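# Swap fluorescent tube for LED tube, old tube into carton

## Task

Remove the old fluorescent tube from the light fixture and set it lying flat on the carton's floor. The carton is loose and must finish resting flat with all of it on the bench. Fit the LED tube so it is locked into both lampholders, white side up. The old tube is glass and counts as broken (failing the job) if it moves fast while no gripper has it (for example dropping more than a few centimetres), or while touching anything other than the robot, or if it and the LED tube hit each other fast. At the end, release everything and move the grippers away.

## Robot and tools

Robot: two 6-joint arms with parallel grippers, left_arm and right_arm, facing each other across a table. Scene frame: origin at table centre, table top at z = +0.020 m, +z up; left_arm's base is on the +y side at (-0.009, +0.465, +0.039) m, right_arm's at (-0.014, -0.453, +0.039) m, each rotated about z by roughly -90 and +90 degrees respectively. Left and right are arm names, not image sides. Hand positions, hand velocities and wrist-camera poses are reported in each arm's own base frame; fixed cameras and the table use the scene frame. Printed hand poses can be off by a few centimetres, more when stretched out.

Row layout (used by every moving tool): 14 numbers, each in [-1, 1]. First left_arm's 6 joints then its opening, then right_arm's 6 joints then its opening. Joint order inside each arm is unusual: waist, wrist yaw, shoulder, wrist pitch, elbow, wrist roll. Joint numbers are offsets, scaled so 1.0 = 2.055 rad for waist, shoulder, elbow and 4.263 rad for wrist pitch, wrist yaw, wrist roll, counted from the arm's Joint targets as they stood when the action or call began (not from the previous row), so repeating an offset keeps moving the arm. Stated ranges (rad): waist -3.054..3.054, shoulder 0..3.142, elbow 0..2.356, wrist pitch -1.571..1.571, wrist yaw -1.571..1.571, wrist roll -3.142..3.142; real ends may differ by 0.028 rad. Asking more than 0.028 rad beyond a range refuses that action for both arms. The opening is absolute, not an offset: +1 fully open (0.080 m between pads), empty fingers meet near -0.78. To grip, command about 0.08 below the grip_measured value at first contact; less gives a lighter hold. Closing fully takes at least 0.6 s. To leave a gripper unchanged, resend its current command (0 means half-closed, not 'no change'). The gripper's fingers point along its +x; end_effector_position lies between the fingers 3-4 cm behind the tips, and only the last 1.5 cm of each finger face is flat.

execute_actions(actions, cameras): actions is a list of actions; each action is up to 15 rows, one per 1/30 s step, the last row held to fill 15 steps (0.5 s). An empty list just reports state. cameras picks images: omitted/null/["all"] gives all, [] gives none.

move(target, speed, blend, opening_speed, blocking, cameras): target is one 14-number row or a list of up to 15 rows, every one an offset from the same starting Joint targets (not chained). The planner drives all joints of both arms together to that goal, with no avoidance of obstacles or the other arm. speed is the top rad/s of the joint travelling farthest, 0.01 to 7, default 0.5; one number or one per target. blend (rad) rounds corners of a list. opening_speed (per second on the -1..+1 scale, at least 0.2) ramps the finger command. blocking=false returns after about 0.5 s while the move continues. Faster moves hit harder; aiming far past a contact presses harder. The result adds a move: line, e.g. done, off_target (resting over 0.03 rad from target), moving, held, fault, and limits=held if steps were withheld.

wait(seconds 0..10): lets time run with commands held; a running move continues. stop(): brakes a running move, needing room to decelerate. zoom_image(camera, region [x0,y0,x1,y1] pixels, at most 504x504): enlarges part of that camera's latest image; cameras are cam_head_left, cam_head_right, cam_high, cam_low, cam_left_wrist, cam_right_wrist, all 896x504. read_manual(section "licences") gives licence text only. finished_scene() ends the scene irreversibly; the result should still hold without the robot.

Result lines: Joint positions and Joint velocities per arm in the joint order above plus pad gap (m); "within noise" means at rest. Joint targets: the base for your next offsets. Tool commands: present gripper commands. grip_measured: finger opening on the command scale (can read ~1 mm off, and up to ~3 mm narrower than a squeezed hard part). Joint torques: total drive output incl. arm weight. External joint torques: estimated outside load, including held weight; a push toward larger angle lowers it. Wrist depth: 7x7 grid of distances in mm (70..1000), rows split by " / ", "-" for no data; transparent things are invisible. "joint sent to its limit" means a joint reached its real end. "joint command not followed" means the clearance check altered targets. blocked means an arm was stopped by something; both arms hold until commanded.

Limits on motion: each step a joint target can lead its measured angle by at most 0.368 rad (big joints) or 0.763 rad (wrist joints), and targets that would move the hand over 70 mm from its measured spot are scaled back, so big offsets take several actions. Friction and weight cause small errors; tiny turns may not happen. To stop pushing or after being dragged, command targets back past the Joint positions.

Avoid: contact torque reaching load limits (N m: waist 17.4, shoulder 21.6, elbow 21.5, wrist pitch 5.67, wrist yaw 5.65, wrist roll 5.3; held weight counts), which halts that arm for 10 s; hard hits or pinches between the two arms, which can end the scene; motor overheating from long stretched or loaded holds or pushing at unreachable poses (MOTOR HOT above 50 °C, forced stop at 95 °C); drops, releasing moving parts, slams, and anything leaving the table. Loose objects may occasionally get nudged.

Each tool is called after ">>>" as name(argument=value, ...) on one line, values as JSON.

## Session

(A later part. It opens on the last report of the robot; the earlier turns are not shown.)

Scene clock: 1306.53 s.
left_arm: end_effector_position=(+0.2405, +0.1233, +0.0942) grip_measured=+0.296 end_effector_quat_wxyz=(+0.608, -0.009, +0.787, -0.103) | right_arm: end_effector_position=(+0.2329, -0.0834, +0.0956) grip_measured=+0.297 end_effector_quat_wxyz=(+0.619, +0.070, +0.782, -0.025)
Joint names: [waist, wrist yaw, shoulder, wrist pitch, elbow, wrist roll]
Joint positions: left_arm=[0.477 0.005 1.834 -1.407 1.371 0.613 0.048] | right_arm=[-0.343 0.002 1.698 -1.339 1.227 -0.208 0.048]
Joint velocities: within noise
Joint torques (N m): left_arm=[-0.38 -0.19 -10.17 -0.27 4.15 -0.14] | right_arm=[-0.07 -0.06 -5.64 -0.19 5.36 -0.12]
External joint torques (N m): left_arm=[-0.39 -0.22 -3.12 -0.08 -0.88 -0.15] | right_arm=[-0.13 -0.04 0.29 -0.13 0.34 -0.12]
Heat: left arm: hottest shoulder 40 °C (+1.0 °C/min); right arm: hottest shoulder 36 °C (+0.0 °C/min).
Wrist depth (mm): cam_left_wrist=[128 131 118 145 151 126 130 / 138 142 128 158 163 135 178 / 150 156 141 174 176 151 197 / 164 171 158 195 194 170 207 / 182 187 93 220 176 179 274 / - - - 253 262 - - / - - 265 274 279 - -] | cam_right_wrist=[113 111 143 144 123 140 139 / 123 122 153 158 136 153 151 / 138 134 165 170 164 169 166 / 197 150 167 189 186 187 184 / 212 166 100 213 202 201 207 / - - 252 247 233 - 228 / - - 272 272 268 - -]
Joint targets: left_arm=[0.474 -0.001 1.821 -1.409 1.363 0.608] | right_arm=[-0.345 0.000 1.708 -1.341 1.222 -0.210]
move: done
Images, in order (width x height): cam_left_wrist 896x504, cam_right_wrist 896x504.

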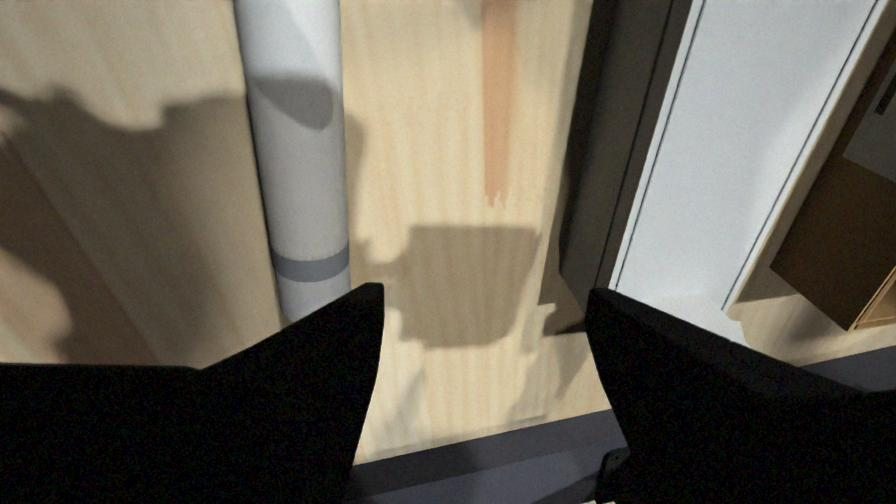

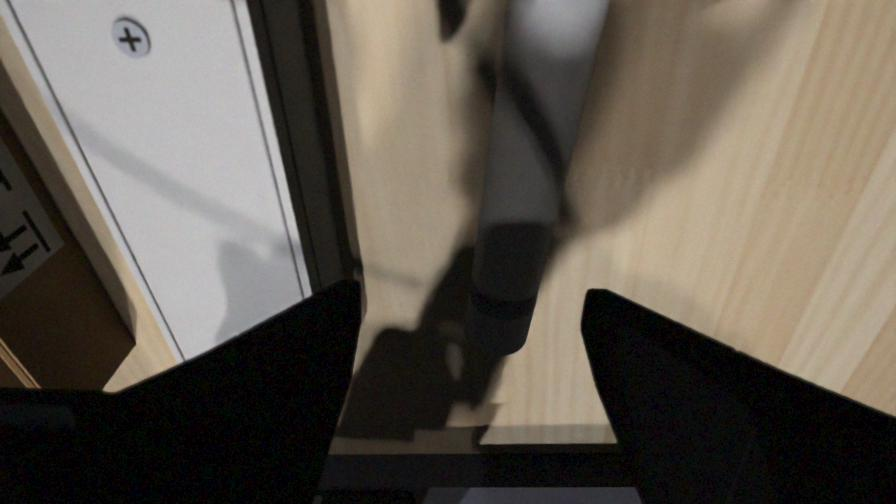

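>>> move(target=[0.063,0,0,0,0,0.0305,0.3,-0.04,0,0,0,0,-0.02,0.3], speed=0.6, cameras=["cam_left_wrist","cam_right_wrist","cam_head_left","cam_low"])

>>> zoom_image(camera="cam_left_wrist", region=[380, 150, 580, 350])

>>> zoom_image(camera="cam_head_left", region=[350, 200, 600, 290])

Scene clock: 1321.93 s.
left_arm: end_effector_position=(+0.2228, +0.1528, +0.0942) grip_measured=+0.296 end_effector_quat_wxyz=(+0.616, -0.021, +0.780, -0.112) | right_arm: end_effector_position=(+0.2253, -0.1020, +0.0956) grip_measured=+0.297 end_effector_quat_wxyz=(+0.621, +0.075, +0.780, -0.017)
Joint names: [waist, wrist yaw, shoulder, wrist pitch, elbow, wrist roll]
Joint positions: left_arm=[0.603 0.003 1.834 -1.407 1.371 0.734 0.048] | right_arm=[-0.424 0.002 1.698 -1.339 1.227 -0.293 0.048]
Joint velocities: within noise
Joint torques (N m): left_arm=[0.02 -0.11 -10.16 -0.27 4.14 0.18] | right_arm=[-0.16 -0.06 -5.79 -0.16 5.39 -0.1]
External joint torques (N m): left_arm=[0.03 -0.14 -3.1 -0.08 -0.9 0.17] | right_arm=[-0.17 -0.05 0.14 -0.1 0.37 -0.1]
Heat: left arm: hottest shoulder 40 °C (+2.0 °C/min); right arm: hottest shoulder 36 °C (+0.0 °C/min).
Wrist depth (mm): cam_left_wrist=[127 131 133 144 155 141 133 / 136 141 143 157 170 152 151 / 147 154 156 173 188 161 171 / 161 169 174 194 210 174 223 / 176 184 82 219 218 165 153 / - - - 248 260 - - / - - 254 260 274 - -] | cam_right_wrist=[116 124 147 125 141 140 137 / 125 126 159 137 154 152 149 / 139 139 175 150 171 166 163 / 155 154 190 169 190 184 181 / 213 169 100 210 204 198 202 / - - 252 247 230 - 221 / - - 269 270 264 - -]
Joint targets: left_arm=[0.603 -0.001 1.821 -1.410 1.363 0.738] | right_arm=[-0.427 0.000 1.708 -1.340 1.222 -0.296]
move: done
Images, in order (width x height): cam_head_left 896x504, cam_low 896x504, cam_left_wrist 896x504, cam_right_wrist 896x504.

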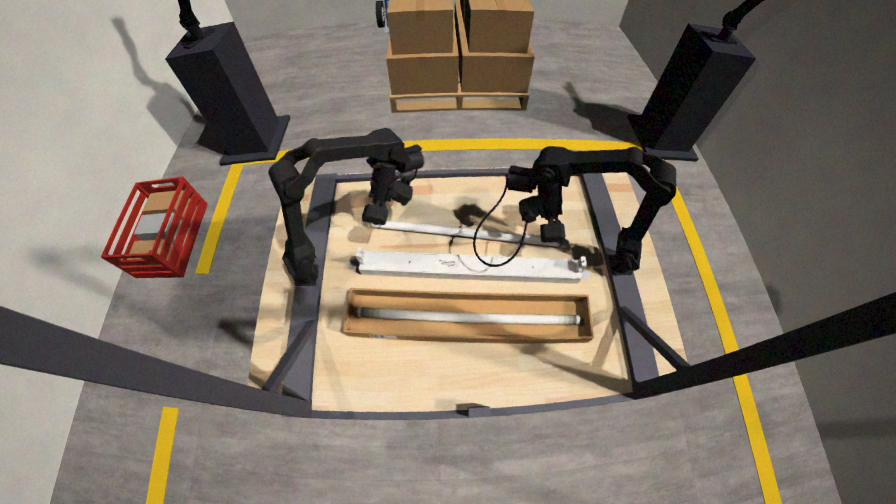

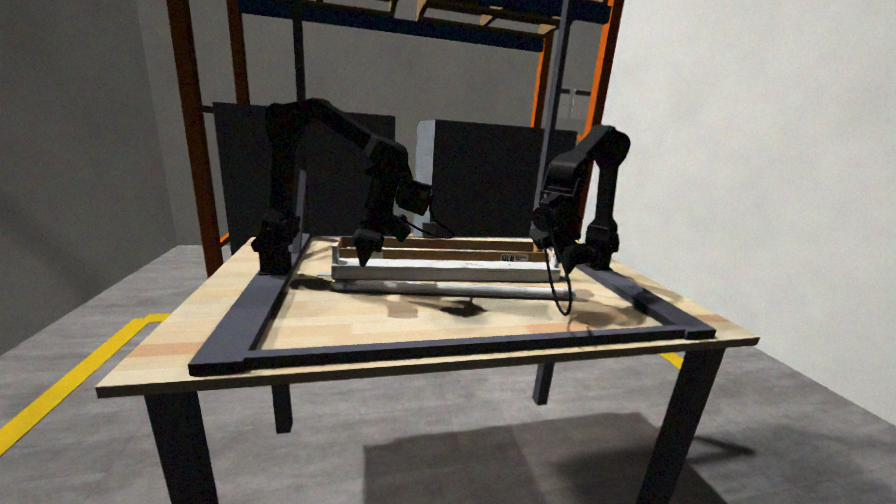

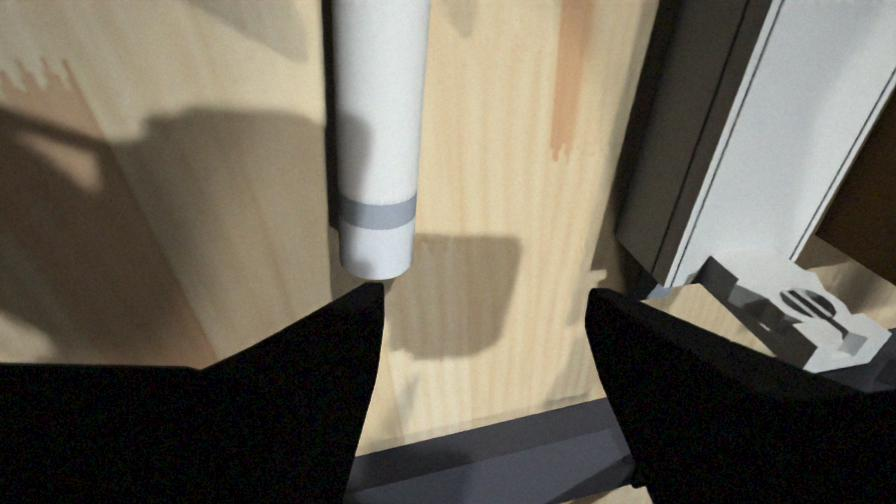

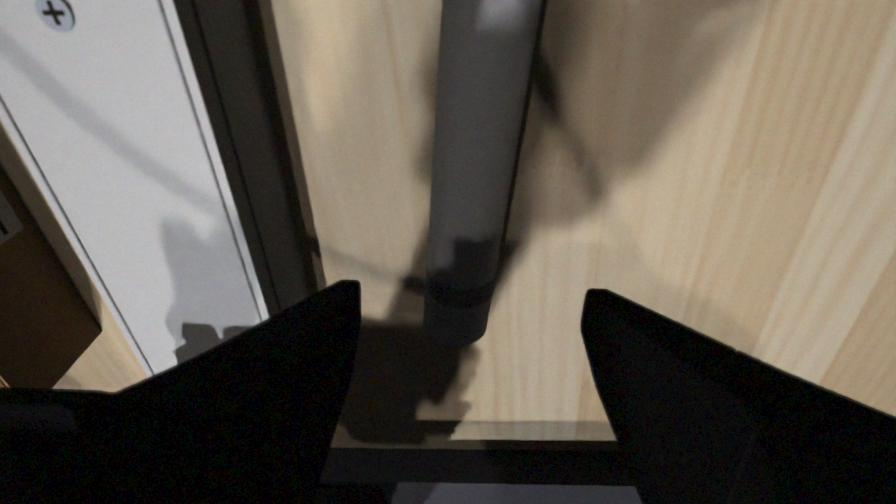

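Scaled by 2.520 from the camera's 896x504 image, which has a finer 1280x720 frame.

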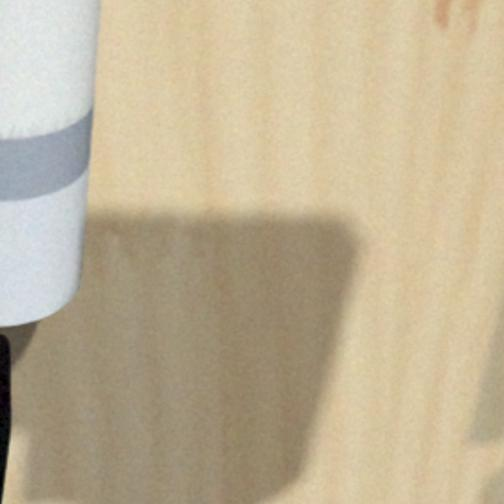

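Scaled by 2.016 from the camera's 896x504 image, which has a finer 1280x720 frame.

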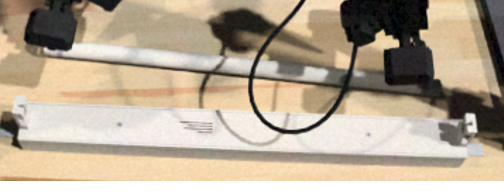

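>>> zoom_image(camera="cam_left_wrist", region=[300, 100, 460, 320])

>>> zoom_image(camera="cam_left_wrist", region=[620, 220, 896, 400])

>>> zoom_image(camera="cam_low", region=[320, 250, 440, 310])

Scaled by 2.291 from the camera's 896x504 image, which has a finer 1280x720 frame.

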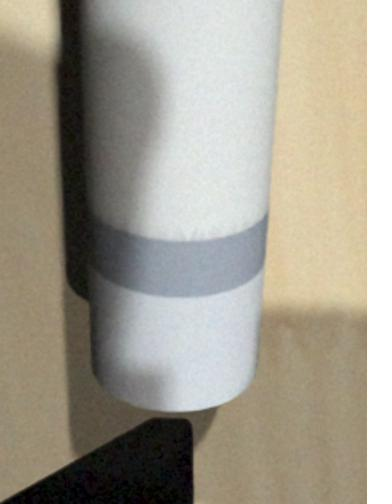

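Scaled by 1.826 from the camera's 896x504 image, which has a finer 1280x720 frame.

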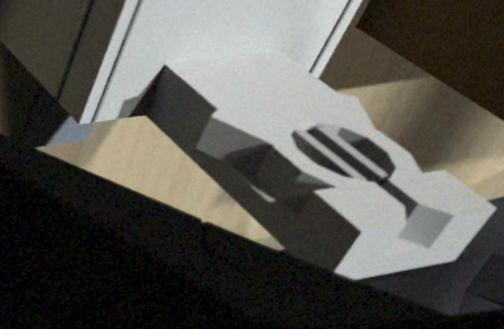

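Scaled by 4.200 from the camera's 896x504 image, which has a finer 1280x720 frame.

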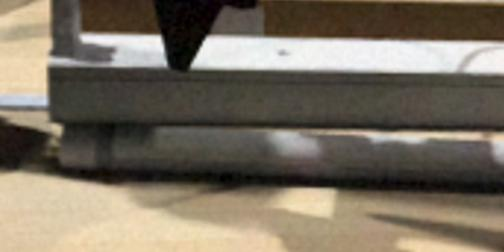

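>>> zoom_image(camera="cam_right_wrist", region=[380, 240, 540, 400])

Scaled by 3.150 from the camera's 896x504 image, which has a finer 1280x720 frame.

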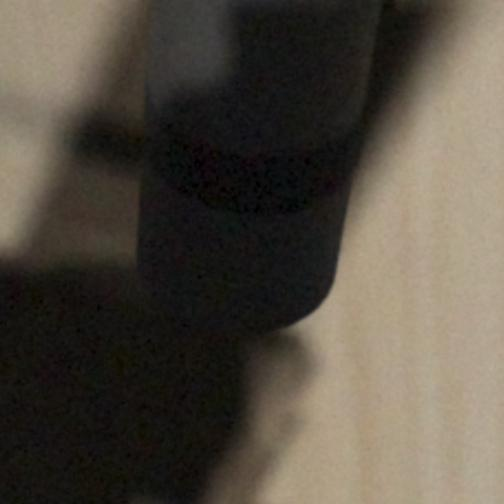

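>>> move(target=[-0.0033,0.0002,-0.0797,0.0878,-0.1173,-0.0018,0.3,0,0,-0.0782,0.0722,-0.1038,0.0006,0.3], speed=0.6, cameras=["cam_left_wrist","cam_right_wrist"])

>>> zoom_image(camera="cam_left_wrist", region=[380, 300, 560, 480])

>>> zoom_image(camera="cam_right_wrist", region=[380, 300, 560, 480])

Scene clock: 1404.67 s.
left_arm: end_effector_position=(+0.2358, +0.1610, +0.0732) grip_measured=+0.296 end_effector_quat_wxyz=(+0.704, +0.044, +0.707, -0.050) | right_arm: end_effector_position=(+0.2331, -0.1055, +0.0735) grip_measured=+0.297 end_effector_quat_wxyz=(+0.702, +0.047, +0.709, -0.046)
Joint names: [waist, wrist yaw, shoulder, wrist pitch, elbow, wrist roll]
Joint positions: left_arm=[0.601 0.003 1.671 -1.038 1.13 0.734 0.048] | right_arm=[-0.424 0.002 1.56 -1.034 1.015 -0.293 0.048]
Joint velocities: within noise
Joint torques (N m): left_arm=[-0.34 -0.08 -9.37 0.48 4.42 -0.11] | right_arm=[-0.29 -0.07 -7.61 0.41 5.47 -0.03]
External joint torques (N m): left_arm=[-0.32 -0.11 -3.1 0.15 -1.09 -0.11] | right_arm=[-0.32 -0.05 -2.42 0.1 0.19 -0.03]
Heat: left arm: hottest shoulder 42 °C (+1.0 °C/min); right arm: hottest shoulder 35 °C (+0.0 °C/min).
Wrist depth (mm): cam_left_wrist=[132 133 134 114 136 138 137 / 139 140 142 122 144 146 132 / 148 148 150 130 153 156 131 / 156 157 160 139 163 165 132 / 166 167 93 148 171 172 139 / - - - 186 185 - - / - - - 199 201 - -] | cam_right_wrist=[- 130 132 111 132 132 133 / - 131 140 118 140 141 141 / 111 132 148 126 149 150 150 / 117 132 159 136 159 159 161 / 124 127 100 145 166 167 172 / - - 183 155 181 - 182 / - - 198 200 200 - -]
Joint targets: left_arm=[0.597 0.000 1.657 -1.035 1.122 0.731] | right_arm=[-0.427 0.000 1.546 -1.032 1.008 -0.293]
move: done
Images, in order (width x height): cam_left_wrist 896x504, cam_right_wrist 896x504.

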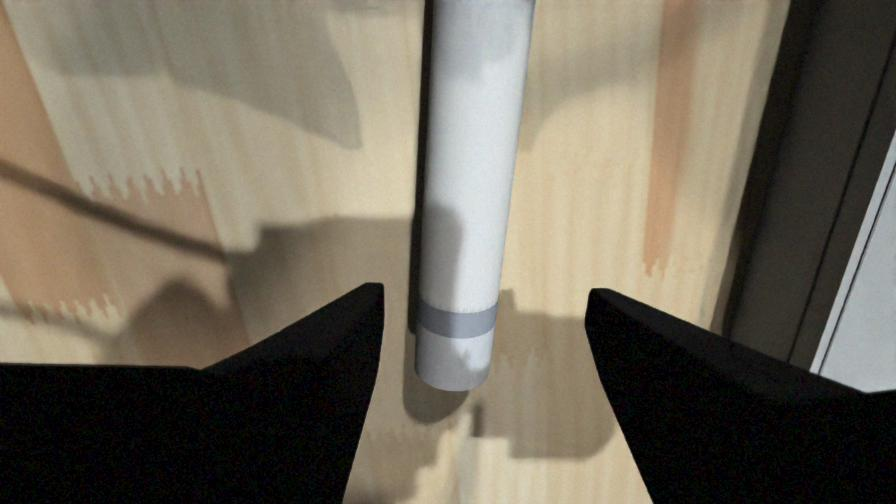

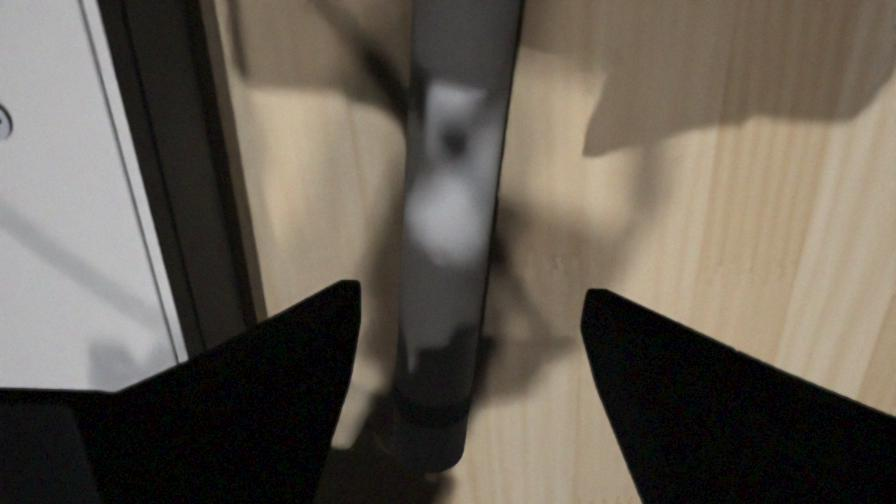

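Scaled by 2.800 from the camera's 896x504 image, which has a finer 1280x720 frame.

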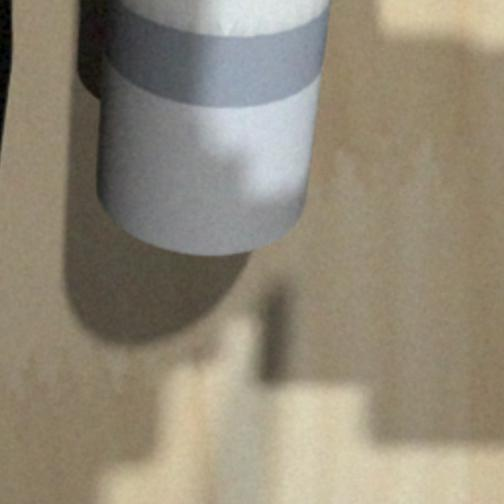

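Scaled by 2.800 from the camera's 896x504 image, which has a finer 1280x720 frame.

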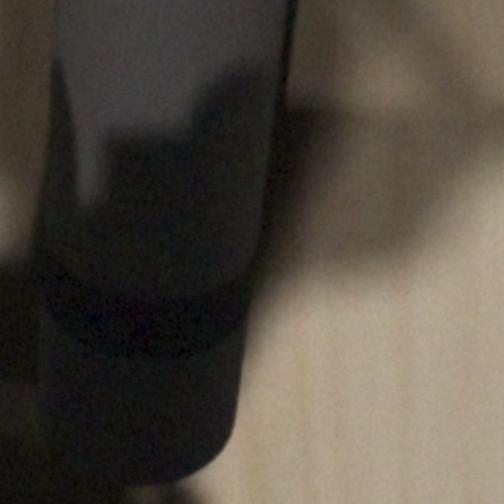

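>>> move(target=[0.0599,0,-0.3494,0.0033,-0.1859,0.0279,0.3,-0.0453,0,-0.2954,0.0026,-0.1304,-0.0218,0.3], speed=0.7, cameras=["cam_left_wrist","cam_right_wrist"])

Scene clock: 1439.47 s.
left_arm: end_effector_position=(+0.1454, +0.1258, +0.1231) grip_measured=+0.296 end_effector_quat_wxyz=(+0.783, +0.130, +0.607, +0.040) | right_arm: end_effector_position=(+0.1668, -0.0951, +0.1225) grip_measured=+0.297 end_effector_quat_wxyz=(+0.804, -0.007, +0.586, -0.100)
Joint names: [waist, wrist yaw, shoulder, wrist pitch, elbow, wrist roll]
Joint positions: left_arm=[0.716 0.003 0.948 -1.024 0.748 0.845 0.048] | right_arm=[-0.517 0.002 0.948 -1.024 0.747 -0.383 0.048]
Joint velocities: within noise
Joint torques (N m): left_arm=[0.35 -0.07 -3.22 1.01 5.2 0.15] | right_arm=[-0.3 -0.05 -3.04 0.95 6.38 -0.06]
External joint torques (N m): left_arm=[0.34 -0.11 -1.42 0.11 -1.07 0.16] | right_arm=[-0.3 -0.03 -1.34 0.09 0.34 -0.07]
Heat: left arm: hottest shoulder 42 °C (+1.0 °C/min); right arm: hottest shoulder 37 °C (+2.0 °C/min).
Wrist depth (mm): cam_left_wrist=[241 235 219 190 195 185 143 / 239 239 223 205 199 172 147 / 247 244 228 212 202 168 147 / 255 250 234 220 206 195 184 / 256 256 82 224 213 196 189 / - - - 229 218 - - / - - - 228 221 - -] | cam_right_wrist=[150 155 196 203 212 221 231 / 152 157 197 205 214 225 234 / 154 159 199 209 217 227 237 / 155 160 202 212 221 231 242 / 158 160 99 215 220 233 246 / - - 210 217 221 - 250 / - - 213 220 227 - -]
Joint targets: left_arm=[0.720 0.000 0.939 -1.021 0.740 0.850] | right_arm=[-0.521 0.000 0.939 -1.021 0.740 -0.386]
move: done
Images, in order (width x height): cam_left_wrist 896x504, cam_right_wrist 896x504.

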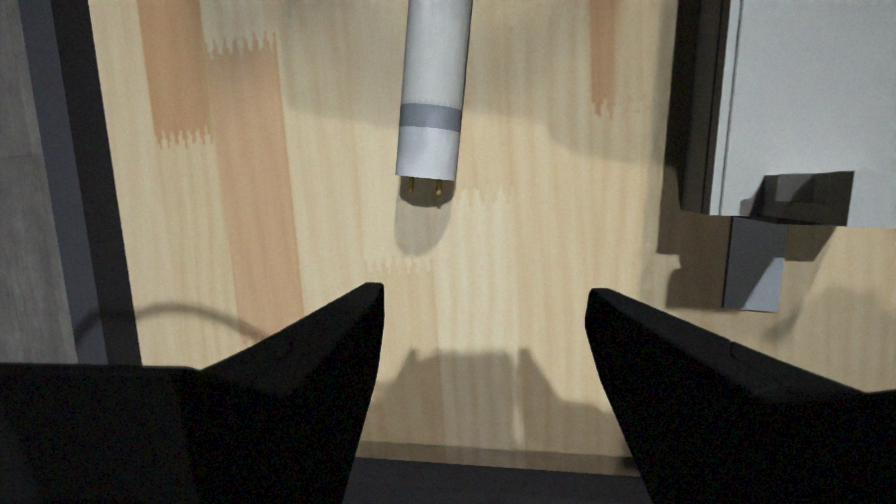

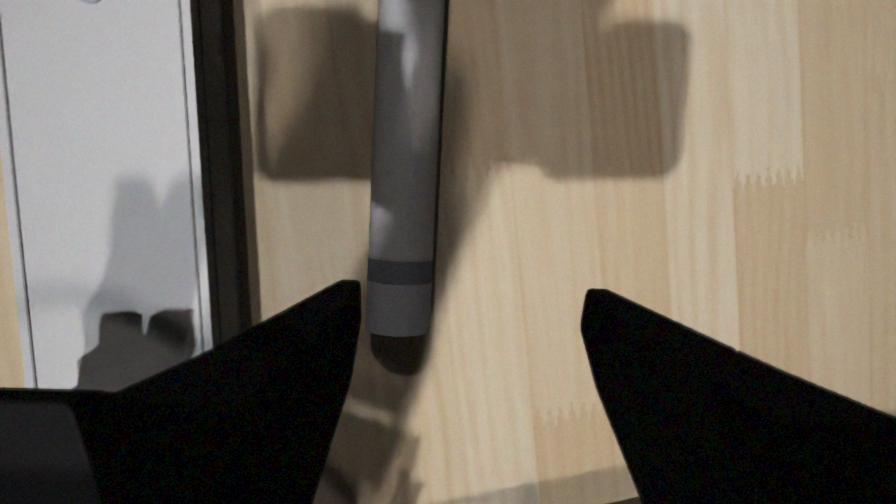

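>>> zoom_image(camera="cam_left_wrist", region=[370, 80, 500, 230])

>>> zoom_image(camera="cam_right_wrist", region=[350, 240, 460, 400])

Scaled by 3.360 from the camera's 896x504 image, which has a finer 1280x720 frame.

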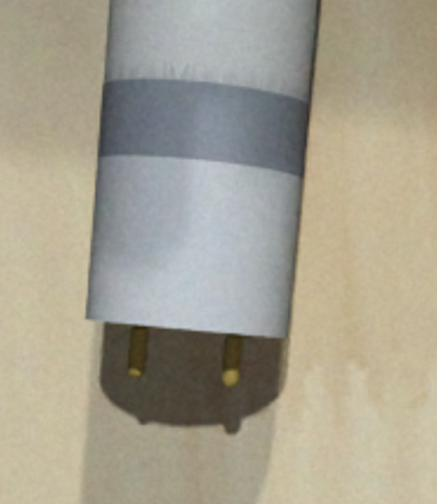

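Scaled by 3.150 from the camera's 896x504 image, which has a finer 1280x720 frame.

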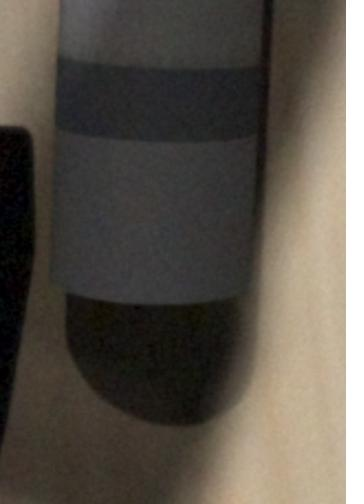

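>>> move(target=[-0.2913,0,0.2207,-0.0558,0.1657,-0.1521,0.3,0.2529,0,0.2532,-0.0534,0.1932,0.1091,0.3], speed=0.7, cameras=["cam_left_wrist","cam_right_wrist"])

>>> zoom_image(camera="cam_left_wrist", region=[360, 280, 580, 500])

>>> zoom_image(camera="cam_right_wrist", region=[340, 284, 560, 504])

Scene clock: 1696.57 s.
left_arm: end_effector_position=(+0.2209, +0.0273, +0.1263) grip_measured=+0.296 end_effector_quat_wxyz=(+0.707, +0.027, +0.706, -0.029) | right_arm: end_effector_position=(+0.2393, -0.0012, +0.1258) grip_measured=+0.297 end_effector_quat_wxyz=(+0.705, +0.027, +0.708, -0.028)
Joint names: [waist, wrist yaw, shoulder, wrist pitch, elbow, wrist roll]
Joint positions: left_arm=[0.125 0.003 1.384 -1.257 1.07 0.205 0.048] | right_arm=[-0.004 0.002 1.452 -1.248 1.126 0.075 0.048]
Joint velocities: within noise
Joint torques (N m): left_arm=[-0.4 -0.1 -4.22 0.2 6.78 -0.11] | right_arm=[0.31 -0.04 -4.51 0.25 8.2 0.15]
External joint torques (N m): left_arm=[-0.43 -0.11 0.09 -0.14 1.1 -0.11] | right_arm=[0.31 -0.04 0.09 -0.08 2.69 0.15]
Heat: left arm: hottest shoulder 33 °C (+0.0 °C/min); right arm: hottest elbow 31 °C (+0.0 °C/min).
Wrist depth (mm): cam_left_wrist=[160 181 184 151 183 172 172 / 187 191 195 160 197 182 178 / 200 202 206 169 207 195 187 / 215 215 219 179 221 205 214 / 231 228 82 188 187 217 226 / - - - 158 250 - - / - - - 267 269 - -] | cam_right_wrist=[169 168 179 146 177 178 181 / 169 171 190 155 190 176 194 / 176 173 201 164 202 192 206 / 184 193 215 174 216 202 220 / 197 216 99 188 189 207 237 / - - 240 199 244 - 252 / - - 267 181 272 - -]
Joint targets: left_arm=[0.121 0.000 1.393 -1.259 1.081 0.201] | right_arm=[-0.001 0.000 1.460 -1.249 1.138 0.079]
move: done
Images, in order (width x height): cam_left_wrist 896x504, cam_right_wrist 896x504.

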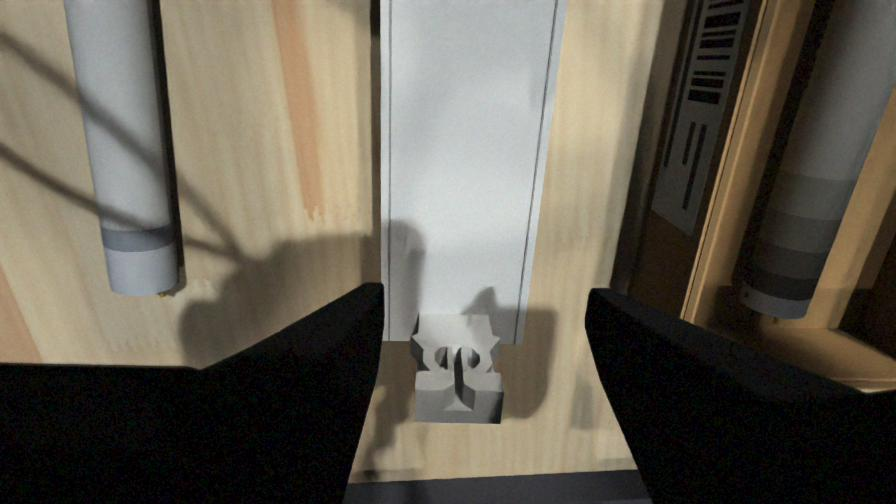

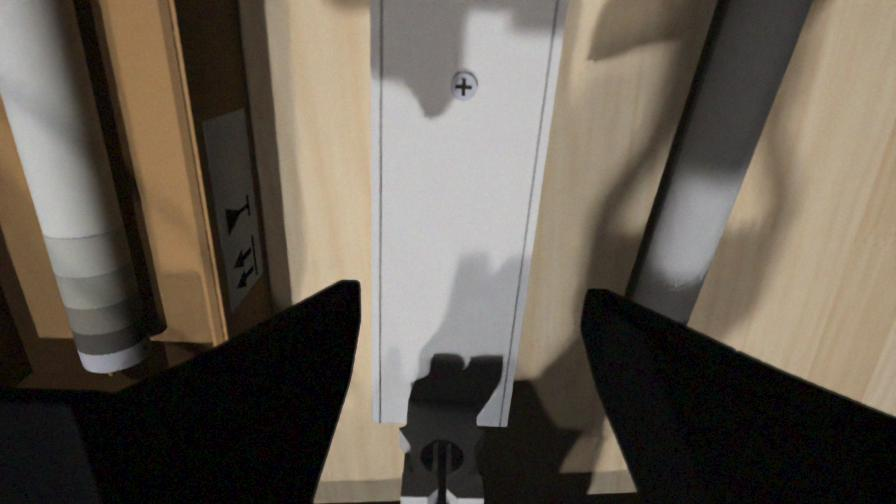

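Scaled by 2.291 from the camera's 896x504 image, which has a finer 1280x720 frame.

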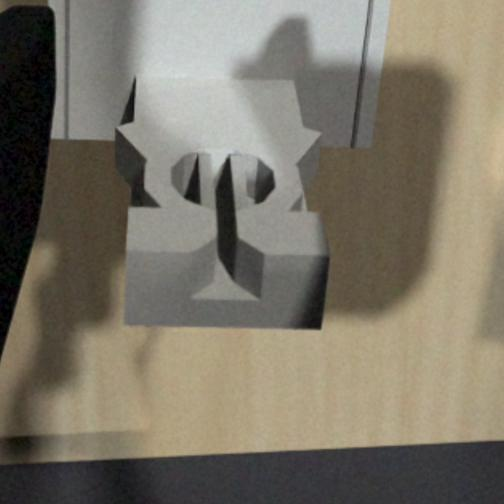

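Scaled by 2.291 from the camera's 896x504 image, which has a finer 1280x720 frame.

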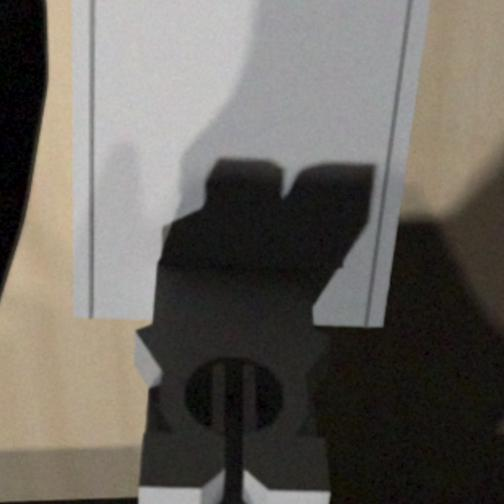

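>>> move(target=[[0.0971,-0.0552,0.1553,0.0894,0.0264,0.0612,0.12,0,0,0,0,0,0,0.3],[0.1127,-0.0543,0.2051,0.1405,-0.0258,0.0693,0.12,0,0,0,0,0,0,0.3]], speed=[0.7,0.25], cameras=["cam_left_wrist"])

Scene clock: 1804.57 s.
left_arm: end_effector_position=(+0.2989, +0.1441, +0.0257) grip_measured=+0.124 end_effector_quat_wxyz=(+0.714, +0.140, +0.684, +0.050) | right_arm: end_effector_position=(+0.2393, -0.0012, +0.1258) grip_measured=+0.297 end_effector_quat_wxyz=(+0.705, +0.027, +0.708, -0.029)
Joint names: [waist, wrist yaw, shoulder, wrist pitch, elbow, wrist roll]
Joint positions: left_arm=[0.347 -0.228 1.793 -0.67 1.041 0.492 0.041] | right_arm=[-0.004 0.002 1.452 -1.248 1.126 0.075 0.048]
Joint velocities: within noise
Joint torques (N m): left_arm=[0.5 -0.27 -5.41 1.1 3.64 0.13] | right_arm=[0.38 -0.04 -4.46 0.21 8.1 0.16]
External joint torques (N m): left_arm=[0.44 -0.15 1.51 0.53 -1.58 0.14] | right_arm=[0.35 -0.04 0.14 -0.15 2.56 0.16]
Heat: left arm: hottest shoulder 33 °C (+0.0 °C/min); right arm: hottest elbow 35 °C (+1.0 °C/min).
Wrist depth (mm): cam_left_wrist=[117 113 104 98 88 87 83 / 125 118 111 82 81 91 86 / 133 126 116 82 100 96 90 / 144 134 124 87 105 100 95 / 156 144 96 92 105 105 99 / - - - 98 95 - 101 / - - - 106 129 - -] | cam_right_wrist=[169 168 179 147 177 178 181 / 168 171 189 155 190 176 194 / 175 173 201 164 202 193 206 / 183 192 215 175 217 204 220 / 197 216 99 189 188 207 235 / - - 242 199 243 - 252 / - - 268 181 271 - -]
Joint targets: left_arm=[0.353 -0.231 1.814 -0.660 1.027 0.497] | right_arm=[-0.001 0.000 1.460 -1.249 1.138 0.079]
move: done
Images, in order (width x height): cam_left_wrist 896x504.

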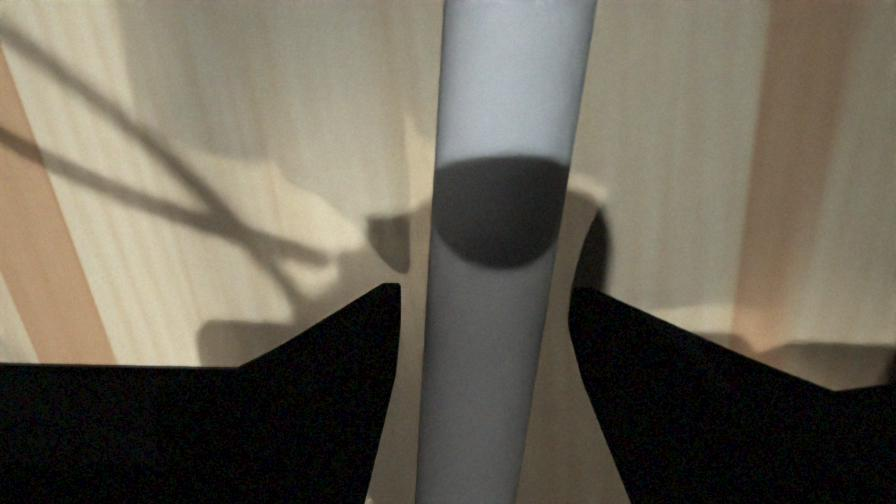

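>>> move(target=[[0,0,-0.0033,-0.0037,0.0043,0,0.12,-0.2529,0,-0.2532,0.0534,-0.1932,-0.1091,0.3],[0,0,-0.0033,-0.0037,0.0043,0,-0.34,-0.2529,0,-0.2532,0.0534,-0.1932,-0.1091,0.3]], speed=0.8, opening_speed=0.8, cameras=["cam_left_wrist","cam_right_wrist"])

>>> zoom_image(camera="cam_right_wrist", region=[350, 270, 460, 400])

Scene clock: 1842.40 s.
left_arm: end_effector_position=(+0.2975, +0.1444, +0.0253) grip_measured=-0.268 end_effector_quat_wxyz=(+0.713, +0.139, +0.686, +0.049) | right_arm: end_effector_position=(+0.1668, -0.0951, +0.1225) grip_measured=+0.297 end_effector_quat_wxyz=(+0.804, -0.007, +0.586, -0.100)
Joint names: [waist, wrist yaw, shoulder, wrist pitch, elbow, wrist roll]
Joint positions: left_arm=[0.349 -0.228 1.794 -0.675 1.041 0.493 0.023] | right_arm=[-0.517 0.001 0.948 -1.024 0.747 -0.383 0.048]
Joint velocities: within noise
Joint torques (N m): left_arm=[0.34 -0.26 -6.55 0.48 4.58 0.12] | right_arm=[-0.25 -0.03 -3.06 0.94 6.53 -0.07]
External joint torques (N m): left_arm=[0.36 -0.13 0.45 -0.08 -0.69 0.13] | right_arm=[-0.25 -0.01 -1.35 0.09 0.49 -0.08]
Heat: left arm: hottest shoulder 33 °C (+0.0 °C/min); right arm: hottest elbow 35 °C (+1.0 °C/min).
Wrist depth (mm): cam_left_wrist=[116 110 102 96 78 86 82 / 123 117 109 81 75 90 85 / 131 124 115 80 97 94 89 / 142 133 123 86 102 99 94 / 154 142 130 89 95 104 98 / - - - 95 93 - - / - - - 103 102 - -] | cam_right_wrist=[150 154 196 204 212 222 231 / 152 157 197 206 214 224 235 / 154 158 200 208 218 227 238 / 155 160 202 212 220 230 241 / 158 161 99 214 220 232 245 / - - 212 218 221 - 250 / - - 212 221 227 - -]
Joint targets: left_arm=[0.353 -0.231 1.807 -0.676 1.036 0.496] | right_arm=[-0.521 0.000 0.940 -1.022 0.740 -0.386]
move: done
Images, in order (width x height): cam_left_wrist 896x504, cam_right_wrist 896x504.

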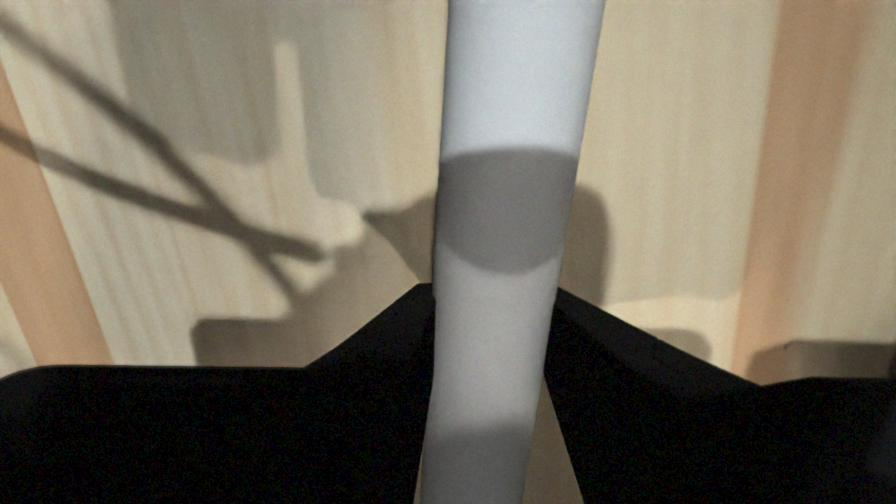

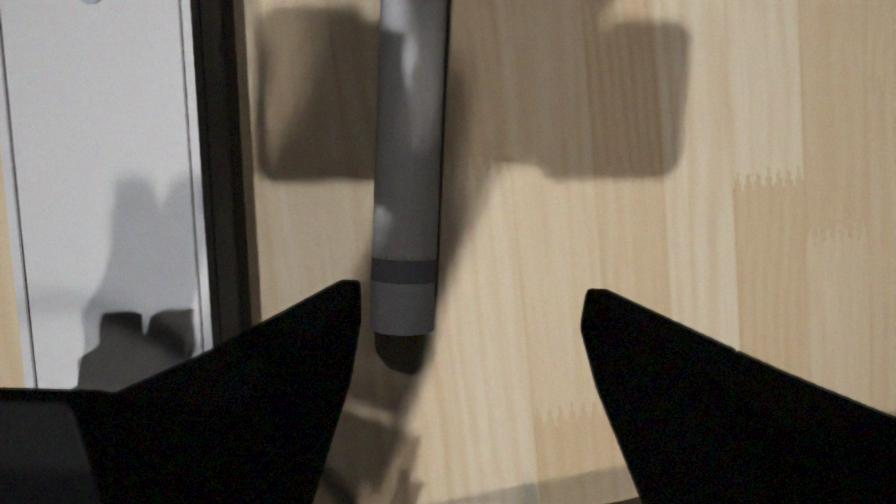

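Scaled by 3.877 from the camera's 896x504 image, which has a finer 1280x720 frame.

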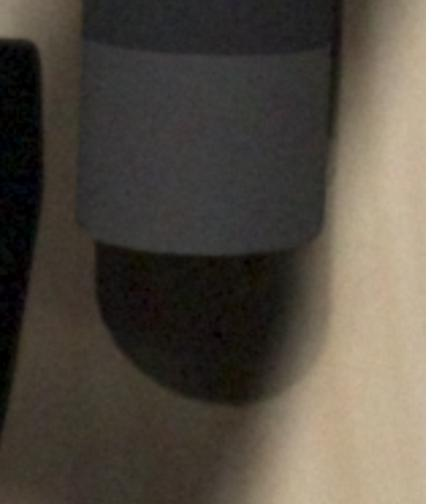

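>>> move(target=[[0.0318,0.0281,0.0211,-0.0218,0.0390,0.0127,-0.34,0,0,0,0,0,0,0.3],[0.0614,0.0543,0.0479,-0.0450,0.0812,0.0262,-0.34,0,0,0,0,0,0,0.3],[0.0889,0.0784,0.0816,-0.0696,0.1264,0.0405,-0.34,0,0,0,0,0,0,0.3],[0.1137,0.1004,0.1206,-0.0960,0.1748,0.0555,-0.34,0,0,0,0,0,0,0.3],[0.1358,0.1202,0.1636,-0.1244,0.2263,0.0713,-0.08,0,0,0,0,0,0,0.3],[0.1402,0.1195,0.1635,-0.1369,0.2507,0.0737,0.3,0,0,0,0,0,0,0.3],[0.1533,0.1175,0.1633,-0.1744,0.3239,0.0809,0.3,0,0,0,0,0,0,0.3],[0.1787,0.0543,-0.4227,-0.0810,-0.1444,0.0829,0.3,0,0,0,0,0,0,0.3]], speed=[0.35,0.35,0.35,0.35,0.35,0.2,0.5,0.9], blend=[0.03,0.03,0.03,0.03,0,0,0.03,0], opening_speed=0.8, cameras=["cam_left_wrist"])

>>> zoom_image(camera="cam_left_wrist", region=[370, 80, 500, 230])

Scene clock: 1884.13 s.
left_arm: end_effector_position=(+0.1455, +0.1254, +0.1231) grip_measured=+0.296 end_effector_quat_wxyz=(+0.783, +0.130, +0.607, +0.039) | right_arm: end_effector_position=(+0.1667, -0.0950, +0.1225) grip_measured=+0.297 end_effector_quat_wxyz=(+0.804, -0.007, +0.586, -0.100)
Joint names: [waist, wrist yaw, shoulder, wrist pitch, elbow, wrist roll]
Joint positions: left_arm=[0.716 0.006 0.947 -1.024 0.748 0.846 0.048] | right_arm=[-0.517 0.001 0.948 -1.024 0.747 -0.383 0.048]
Joint velocities: within noise
Joint torques (N m): left_arm=[0.34 -0.17 -3.24 1 5.22 0.14] | right_arm=[-0.29 -0.06 -3.08 0.96 6.46 -0.07]
External joint torques (N m): left_arm=[0.33 -0.21 -1.41 0.11 -1.04 0.15] | right_arm=[-0.29 -0.04 -1.38 0.09 0.4 -0.08]
Heat: left arm: hottest shoulder 35 °C (+2.0 °C/min); right arm: hottest elbow 33 °C (-2.0 °C/min).
Wrist depth (mm): cam_left_wrist=[241 233 219 201 195 185 144 / 241 239 224 194 199 171 147 / 248 244 229 210 203 165 147 / 248 251 233 219 207 196 184 / 256 259 82 225 213 195 189 / - - - 229 220 - - / - - - 229 220 - -] | cam_right_wrist=[150 155 196 202 211 221 230 / 152 157 197 206 215 224 233 / 153 158 200 208 217 226 238 / 156 161 201 212 220 231 241 / 157 161 99 215 221 232 244 / - - 210 218 221 - 251 / - - 212 220 228 - -]
Joint targets: left_arm=[0.720 0.000 0.939 -1.021 0.739 0.850] | right_arm=[-0.521 0.000 0.939 -1.022 0.740 -0.386]
move: done
Images, in order (width x height): cam_left_wrist 896x504.

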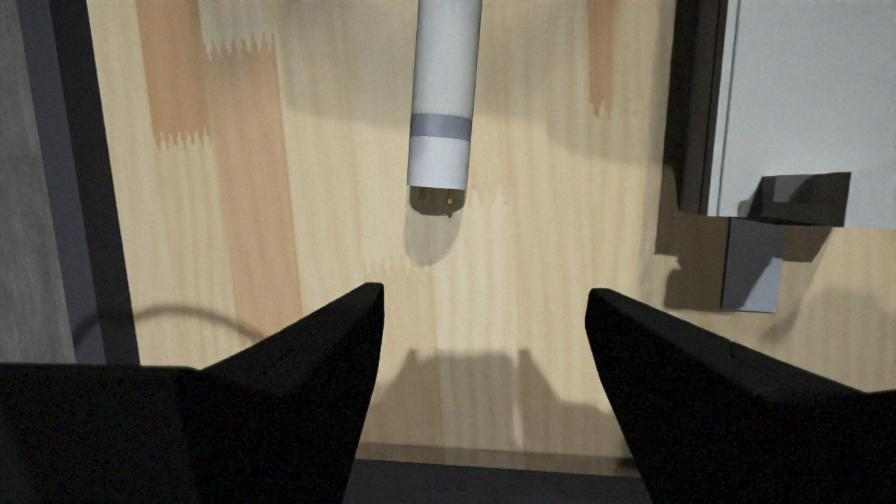

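Scaled by 3.360 from the camera's 896x504 image, which has a finer 1280x720 frame.

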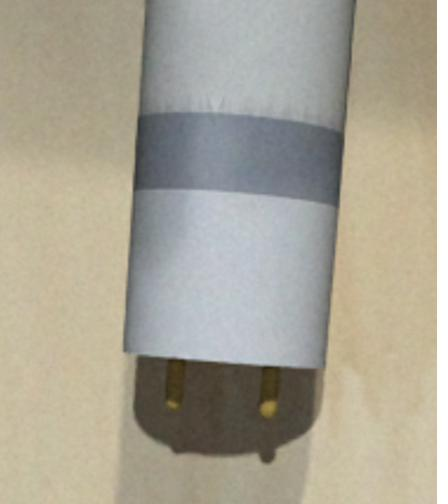

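>>> move(target=[-0.0599,0,0.3494,-0.0033,0.1862,-0.0279,0.3,0.0453,0,0.2954,-0.0026,0.1304,0.0218,0.3], speed=0.9, cameras=["cam_left_wrist","cam_right_wrist"])

>>> zoom_image(camera="cam_left_wrist", region=[380, 250, 560, 430])

>>> zoom_image(camera="cam_right_wrist", region=[370, 320, 550, 500])

Scene clock: 1903.70 s.
left_arm: end_effector_position=(+0.2333, +0.1587, +0.0758) grip_measured=+0.296 end_effector_quat_wxyz=(+0.708, +0.047, +0.703, -0.048) | right_arm: end_effector_position=(+0.2288, -0.1054, +0.0744) grip_measured=+0.297 end_effector_quat_wxyz=(+0.705, +0.047, +0.706, -0.047)
Joint names: [waist, wrist yaw, shoulder, wrist pitch, elbow, wrist roll]
Joint positions: left_arm=[0.6 0.006 1.645 -1.033 1.112 0.736 0.048] | right_arm=[-0.431 0.001 1.538 -1.032 0.997 -0.297 0.048]
Joint velocities: within noise
Joint torques (N m): left_arm=[-0.31 -0.17 -5.81 0.21 6.51 -0.17] | right_arm=[0.31 -0.05 -4.81 0.2 7.65 0.16]
External joint torques (N m): left_arm=[-0.33 -0.2 0.27 -0.12 1.03 -0.17] | right_arm=[0.28 -0.03 0.22 -0.11 2.38 0.16]
Heat: left arm: hottest shoulder 33 °C (+0.0 °C/min); right arm: hottest elbow 33 °C (-2.0 °C/min).
Wrist depth (mm): cam_left_wrist=[135 137 137 119 139 141 135 / 143 144 145 126 147 149 129 / 151 153 153 132 157 158 129 / 160 161 162 140 166 167 135 / 170 170 93 152 172 174 139 / - - - 188 187 - - / - - - 202 203 - -] | cam_right_wrist=[- 131 133 112 134 135 135 / - 137 141 119 142 142 142 / 112 133 150 128 151 151 151 / 120 133 159 138 160 161 161 / 124 126 100 146 168 168 173 / - - 183 159 181 - 183 / - - 199 200 200 - -]
Joint targets: left_arm=[0.597 0.000 1.657 -1.035 1.122 0.731] | right_arm=[-0.428 0.000 1.547 -1.033 1.008 -0.293]
move: done
Images, in order (width x height): cam_left_wrist 896x504, cam_right_wrist 896x504.

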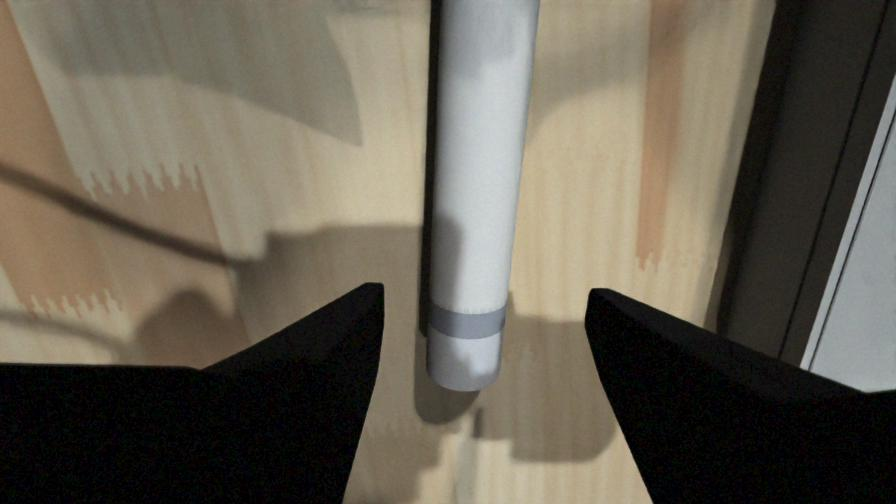

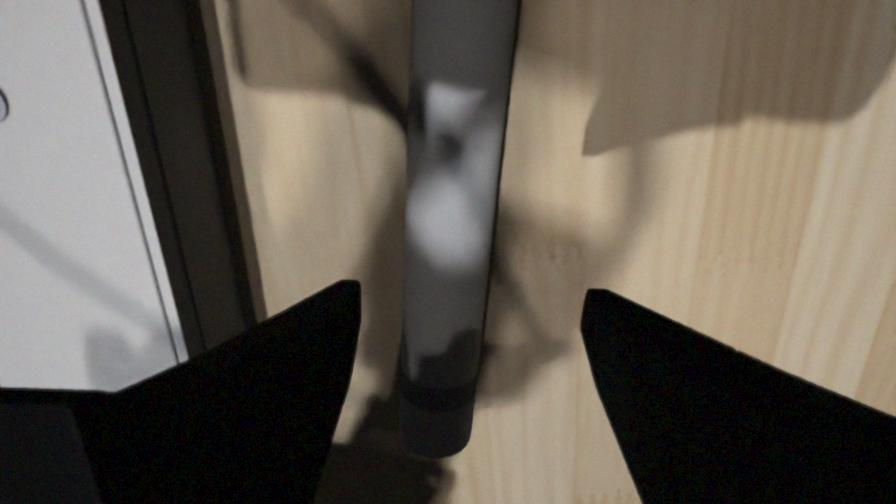

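Scaled by 2.800 from the camera's 896x504 image, which has a finer 1280x720 frame.

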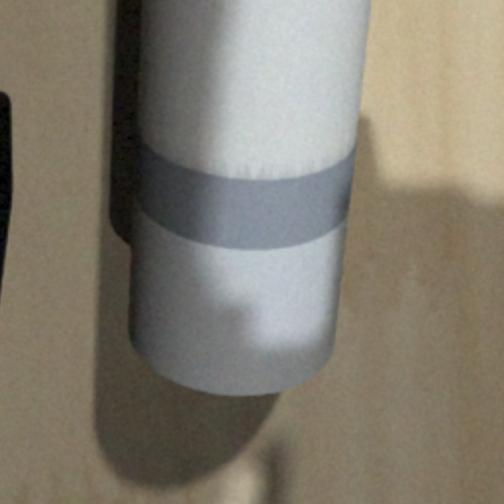

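Scaled by 2.800 from the camera's 896x504 image, which has a finer 1280x720 frame.

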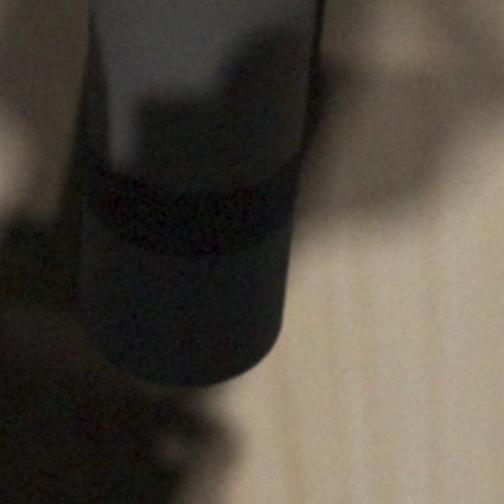

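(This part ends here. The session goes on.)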